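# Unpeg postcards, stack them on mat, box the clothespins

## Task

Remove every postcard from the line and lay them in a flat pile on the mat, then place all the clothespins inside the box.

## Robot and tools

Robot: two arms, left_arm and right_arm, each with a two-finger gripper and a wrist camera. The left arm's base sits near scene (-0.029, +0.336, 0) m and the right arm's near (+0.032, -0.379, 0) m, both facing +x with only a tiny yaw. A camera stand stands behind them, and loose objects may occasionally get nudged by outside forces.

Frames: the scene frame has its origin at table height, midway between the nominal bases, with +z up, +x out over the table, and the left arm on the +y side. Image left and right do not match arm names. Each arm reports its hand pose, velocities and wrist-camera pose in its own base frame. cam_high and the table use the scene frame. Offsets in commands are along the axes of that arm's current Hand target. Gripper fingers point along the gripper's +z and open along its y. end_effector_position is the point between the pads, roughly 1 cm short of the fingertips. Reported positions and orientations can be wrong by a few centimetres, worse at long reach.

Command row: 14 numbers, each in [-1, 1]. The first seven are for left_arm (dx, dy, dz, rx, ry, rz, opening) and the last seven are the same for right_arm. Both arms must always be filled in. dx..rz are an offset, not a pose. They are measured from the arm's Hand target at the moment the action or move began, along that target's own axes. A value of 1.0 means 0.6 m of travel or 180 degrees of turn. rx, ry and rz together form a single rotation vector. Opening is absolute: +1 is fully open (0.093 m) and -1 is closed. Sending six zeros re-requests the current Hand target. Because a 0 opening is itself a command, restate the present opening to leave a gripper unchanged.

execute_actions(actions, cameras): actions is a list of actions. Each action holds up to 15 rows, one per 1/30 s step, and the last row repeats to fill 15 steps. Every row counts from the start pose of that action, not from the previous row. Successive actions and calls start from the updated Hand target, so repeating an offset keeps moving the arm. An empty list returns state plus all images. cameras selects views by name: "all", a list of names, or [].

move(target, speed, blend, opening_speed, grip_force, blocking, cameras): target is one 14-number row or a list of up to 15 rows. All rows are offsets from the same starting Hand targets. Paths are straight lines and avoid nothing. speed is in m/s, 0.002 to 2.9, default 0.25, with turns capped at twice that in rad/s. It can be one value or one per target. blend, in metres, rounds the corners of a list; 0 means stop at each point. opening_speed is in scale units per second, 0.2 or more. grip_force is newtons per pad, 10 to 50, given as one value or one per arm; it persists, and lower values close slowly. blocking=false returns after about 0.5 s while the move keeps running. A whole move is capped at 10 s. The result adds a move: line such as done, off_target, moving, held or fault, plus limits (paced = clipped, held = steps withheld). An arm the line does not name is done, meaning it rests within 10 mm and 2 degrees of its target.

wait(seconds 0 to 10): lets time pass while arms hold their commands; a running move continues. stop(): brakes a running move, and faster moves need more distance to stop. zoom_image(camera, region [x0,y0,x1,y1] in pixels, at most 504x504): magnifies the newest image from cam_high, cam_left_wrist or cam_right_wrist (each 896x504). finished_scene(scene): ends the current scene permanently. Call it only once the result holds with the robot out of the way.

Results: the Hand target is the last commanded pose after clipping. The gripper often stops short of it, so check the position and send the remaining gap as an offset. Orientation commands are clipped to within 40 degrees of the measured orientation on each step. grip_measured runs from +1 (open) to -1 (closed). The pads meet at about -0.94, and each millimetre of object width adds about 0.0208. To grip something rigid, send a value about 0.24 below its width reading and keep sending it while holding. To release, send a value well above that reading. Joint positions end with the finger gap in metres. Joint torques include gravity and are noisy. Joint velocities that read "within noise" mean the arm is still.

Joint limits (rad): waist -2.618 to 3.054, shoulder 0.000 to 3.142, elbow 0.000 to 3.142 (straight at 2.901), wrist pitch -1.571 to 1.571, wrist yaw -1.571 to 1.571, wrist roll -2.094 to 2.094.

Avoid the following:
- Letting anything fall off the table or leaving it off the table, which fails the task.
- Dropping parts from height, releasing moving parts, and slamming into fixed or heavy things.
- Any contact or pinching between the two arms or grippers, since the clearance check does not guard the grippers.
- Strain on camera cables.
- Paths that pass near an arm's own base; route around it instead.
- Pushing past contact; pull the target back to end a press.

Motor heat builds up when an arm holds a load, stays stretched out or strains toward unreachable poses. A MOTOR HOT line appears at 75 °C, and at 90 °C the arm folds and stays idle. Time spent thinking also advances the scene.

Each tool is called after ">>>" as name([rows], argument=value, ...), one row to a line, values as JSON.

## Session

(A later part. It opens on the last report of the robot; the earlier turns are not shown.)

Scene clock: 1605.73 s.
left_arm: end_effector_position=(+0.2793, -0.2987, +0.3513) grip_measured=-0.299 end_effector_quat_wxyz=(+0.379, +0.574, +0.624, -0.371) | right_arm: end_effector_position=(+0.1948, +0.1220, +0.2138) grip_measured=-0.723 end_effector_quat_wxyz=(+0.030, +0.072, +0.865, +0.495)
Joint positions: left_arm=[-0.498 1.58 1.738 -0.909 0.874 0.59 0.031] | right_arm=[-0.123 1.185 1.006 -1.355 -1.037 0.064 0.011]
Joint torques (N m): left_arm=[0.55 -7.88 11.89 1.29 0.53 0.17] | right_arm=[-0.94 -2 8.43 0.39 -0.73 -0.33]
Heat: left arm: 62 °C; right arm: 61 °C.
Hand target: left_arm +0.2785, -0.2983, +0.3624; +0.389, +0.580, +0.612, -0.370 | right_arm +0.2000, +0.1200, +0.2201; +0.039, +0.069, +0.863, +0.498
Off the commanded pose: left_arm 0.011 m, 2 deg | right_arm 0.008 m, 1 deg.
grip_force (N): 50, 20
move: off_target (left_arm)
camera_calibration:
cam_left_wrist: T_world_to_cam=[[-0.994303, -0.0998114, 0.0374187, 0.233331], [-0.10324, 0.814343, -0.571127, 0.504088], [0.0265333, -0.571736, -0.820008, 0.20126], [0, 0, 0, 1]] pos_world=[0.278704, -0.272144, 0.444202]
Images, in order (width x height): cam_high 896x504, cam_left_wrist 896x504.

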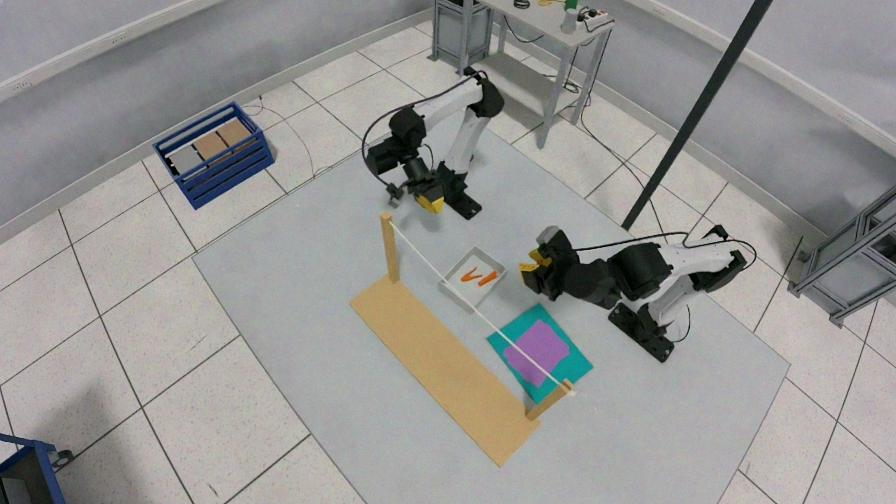

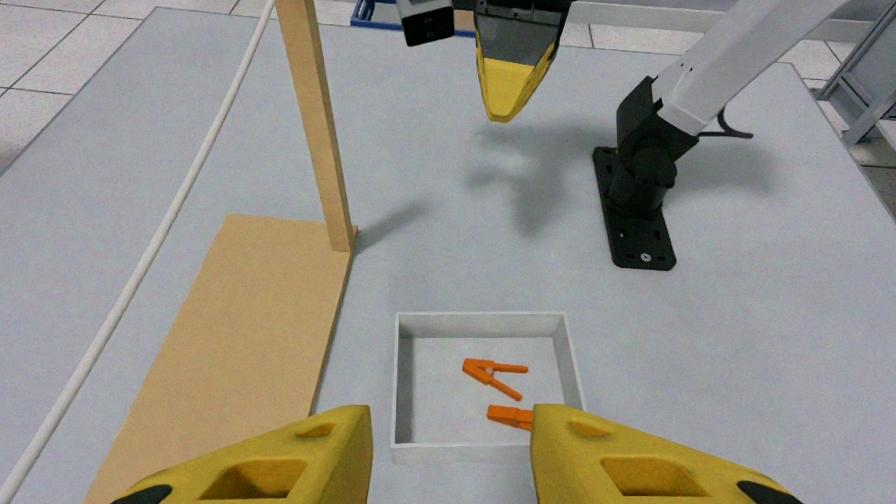

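>>> move([
  [0,0,0,0,0,0,-0.5,0,0,0,0,0,0,-0.72],
  [0.0,-0.02,0.3,0,0,0,-0.5,0,0,0,0,0,0,-0.72],
  [0.3148,-0.02,0.446,0,0,0,-0.5,0,0,0,0,0,0,-0.72],
], speed=[0.1,0.2,0.12], blend=[0,0.02,0], opening_speed=0.5, cameras=["cam_high","cam_left_wrist"])

>>> zoom_image(camera="cam_high", region=[420, 210, 540, 330])

Scene clock: 1643.37 s.
left_arm: end_effector_position=(+0.2753, -0.4632, +0.0856) grip_measured=-0.494 end_effector_quat_wxyz=(+0.394, +0.585, +0.604, -0.372) | right_arm: end_effector_position=(+0.1948, +0.1220, +0.2138) grip_measured=-0.723 end_effector_quat_wxyz=(+0.030, +0.072, +0.865, +0.495)
Joint positions: left_arm=[-0.857 2.067 1.173 0.369 0.599 0.329 0.021] | right_arm=[-0.123 1.185 1.006 -1.355 -1.037 0.064 0.011]
Joint torques (N m): left_arm=[0.14 -12.03 7.05 1.82 0.13 -0.11] | right_arm=[-0.99 -2.02 8.44 0.45 -0.72 -0.34]
Heat: left arm: 61 °C; right arm: 63 °C.
Hand target: left_arm +0.2748, -0.4614, +0.0780; +0.389, +0.580, +0.612, -0.370 | right_arm +0.2000, +0.1200, +0.2201; +0.039, +0.069, +0.863, +0.498
Off the commanded pose: left_arm 0.008 m, 1 deg | right_arm 0.008 m, 1 deg.
grip_force (N): 50, 20
move: done
camera_calibration:
cam_left_wrist: T_world_to_cam=[[-0.997249, -0.0741155, -0.000741247, 0.238786], [-0.0591636, 0.802011, -0.594372, 0.470042], [0.0446467, -0.592693, -0.80419, -0.126621], [0, 0, 0, 1]] pos_world=[0.271592, -0.434328, 0.177729]
Images, in order (width x height): cam_high 896x504, cam_left_wrist 896x504.

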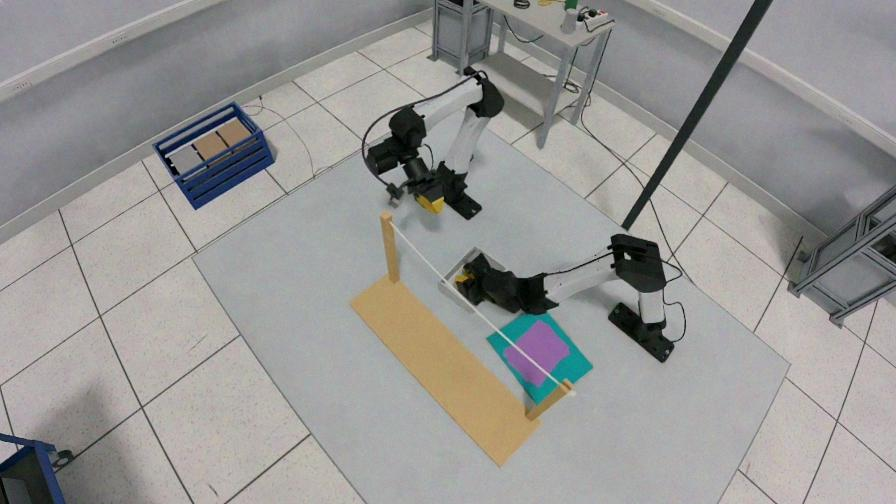

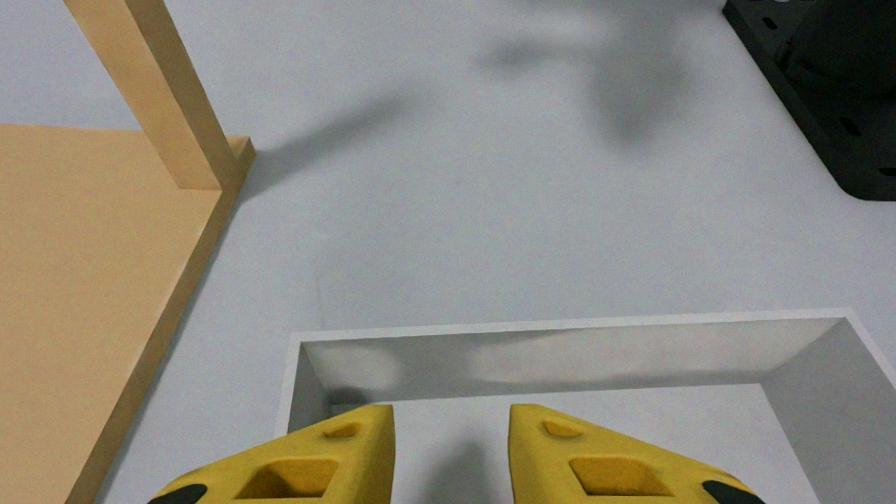

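Scaled by 4.200 from the camera's 896x504 image, which has a finer 1280x720 frame.

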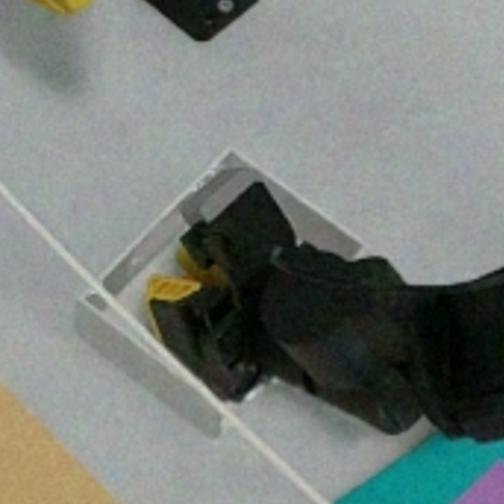

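>>> move([
  [0,0,0,0,0,0,0.2,0,0,0,0,0,0,-0.72],
  [-0.25,0,-0.117,0,0,0,0.2,0,0,0,0,0,0,-0.72],
  [-0.29,0,-0.45,0,0,0,0.2,0,0,0,0,0,0,-0.72],
], speed=[0.1,0.15,0.25], blend=[0,0.02,0], opening_speed=0.8, cameras=["cam_high","cam_left_wrist"])

>>> zoom_image(camera="cam_high", region=[420, 210, 600, 410])

Scene clock: 1659.17 s.
left_arm: end_effector_position=(+0.2650, -0.2903, +0.3413) grip_measured=+0.199 end_effector_quat_wxyz=(+0.382, +0.575, +0.621, -0.370) | right_arm: end_effector_position=(+0.1948, +0.1220, +0.2138) grip_measured=-0.723 end_effector_quat_wxyz=(+0.030, +0.072, +0.865, +0.495)
Joint positions: left_arm=[-0.495 1.499 1.614 -0.86 0.877 0.594 0.055] | right_arm=[-0.123 1.185 1.006 -1.355 -1.037 0.064 0.011]
Joint torques (N m): left_arm=[0.65 -6.49 12 1.29 0.53 0.17] | right_arm=[-0.96 -2.06 8.44 0.45 -0.75 -0.34]
Heat: left arm: 58 °C; right arm: 63 °C.
Hand target: left_arm +0.2660, -0.2905, +0.3501; +0.390, +0.580, +0.612, -0.370 | right_arm +0.2000, +0.1200, +0.2201; +0.039, +0.069, +0.863, +0.498
Off the commanded pose: left_arm 0.009 m, 1 deg | right_arm 0.008 m, 1 deg.
grip_force (N): 50, 20
move: done
camera_calibration:
cam_left_wrist: T_world_to_cam=[[-0.994668, -0.098213, 0.0314641, 0.222857], [-0.098387, 0.812223, -0.57499, 0.489508], [0.0309157, -0.57502, -0.817555, 0.195247], [0, 0, 0, 1]] pos_world=[0.263794, -0.263431, 0.434075]
Images, in order (width x height): cam_high 896x504, cam_left_wrist 896x504.

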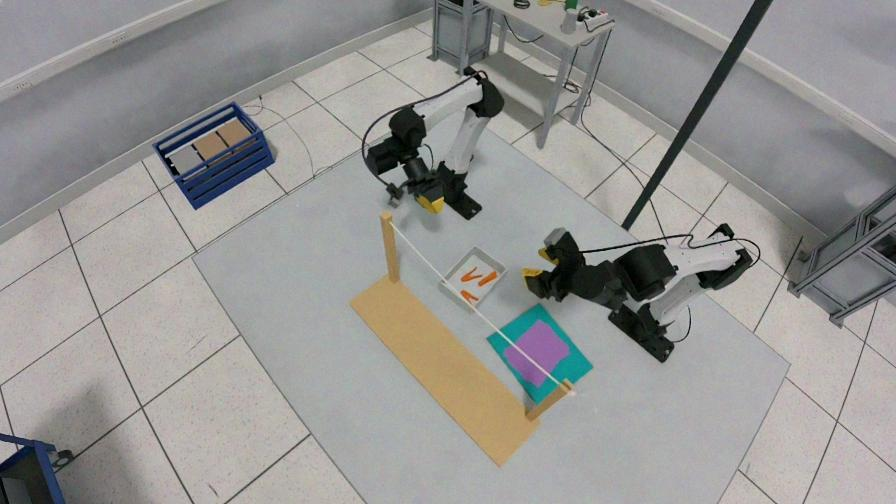

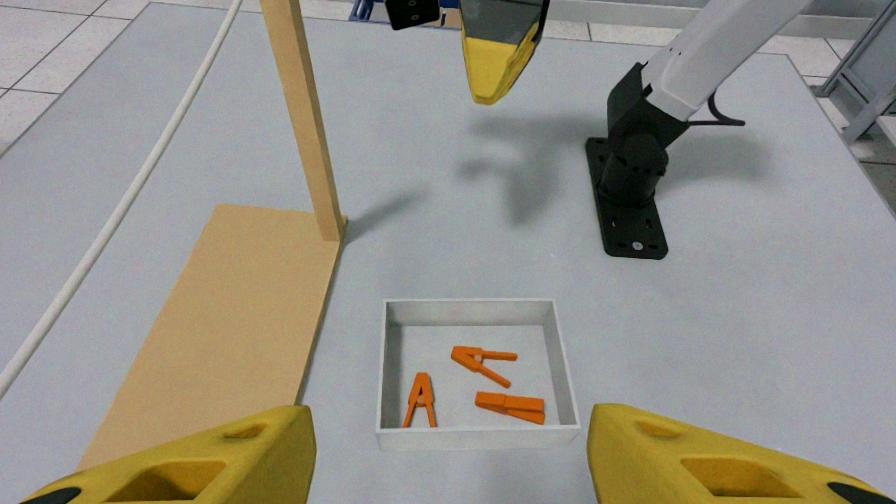

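Scaled by 2.520 from the camera's 896x504 image, which has a finer 1280x720 frame.

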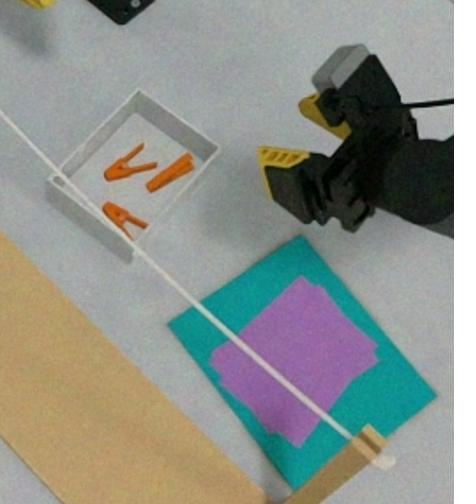

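>>> finished_scene(scene=2)

The scene is finished: the task was done.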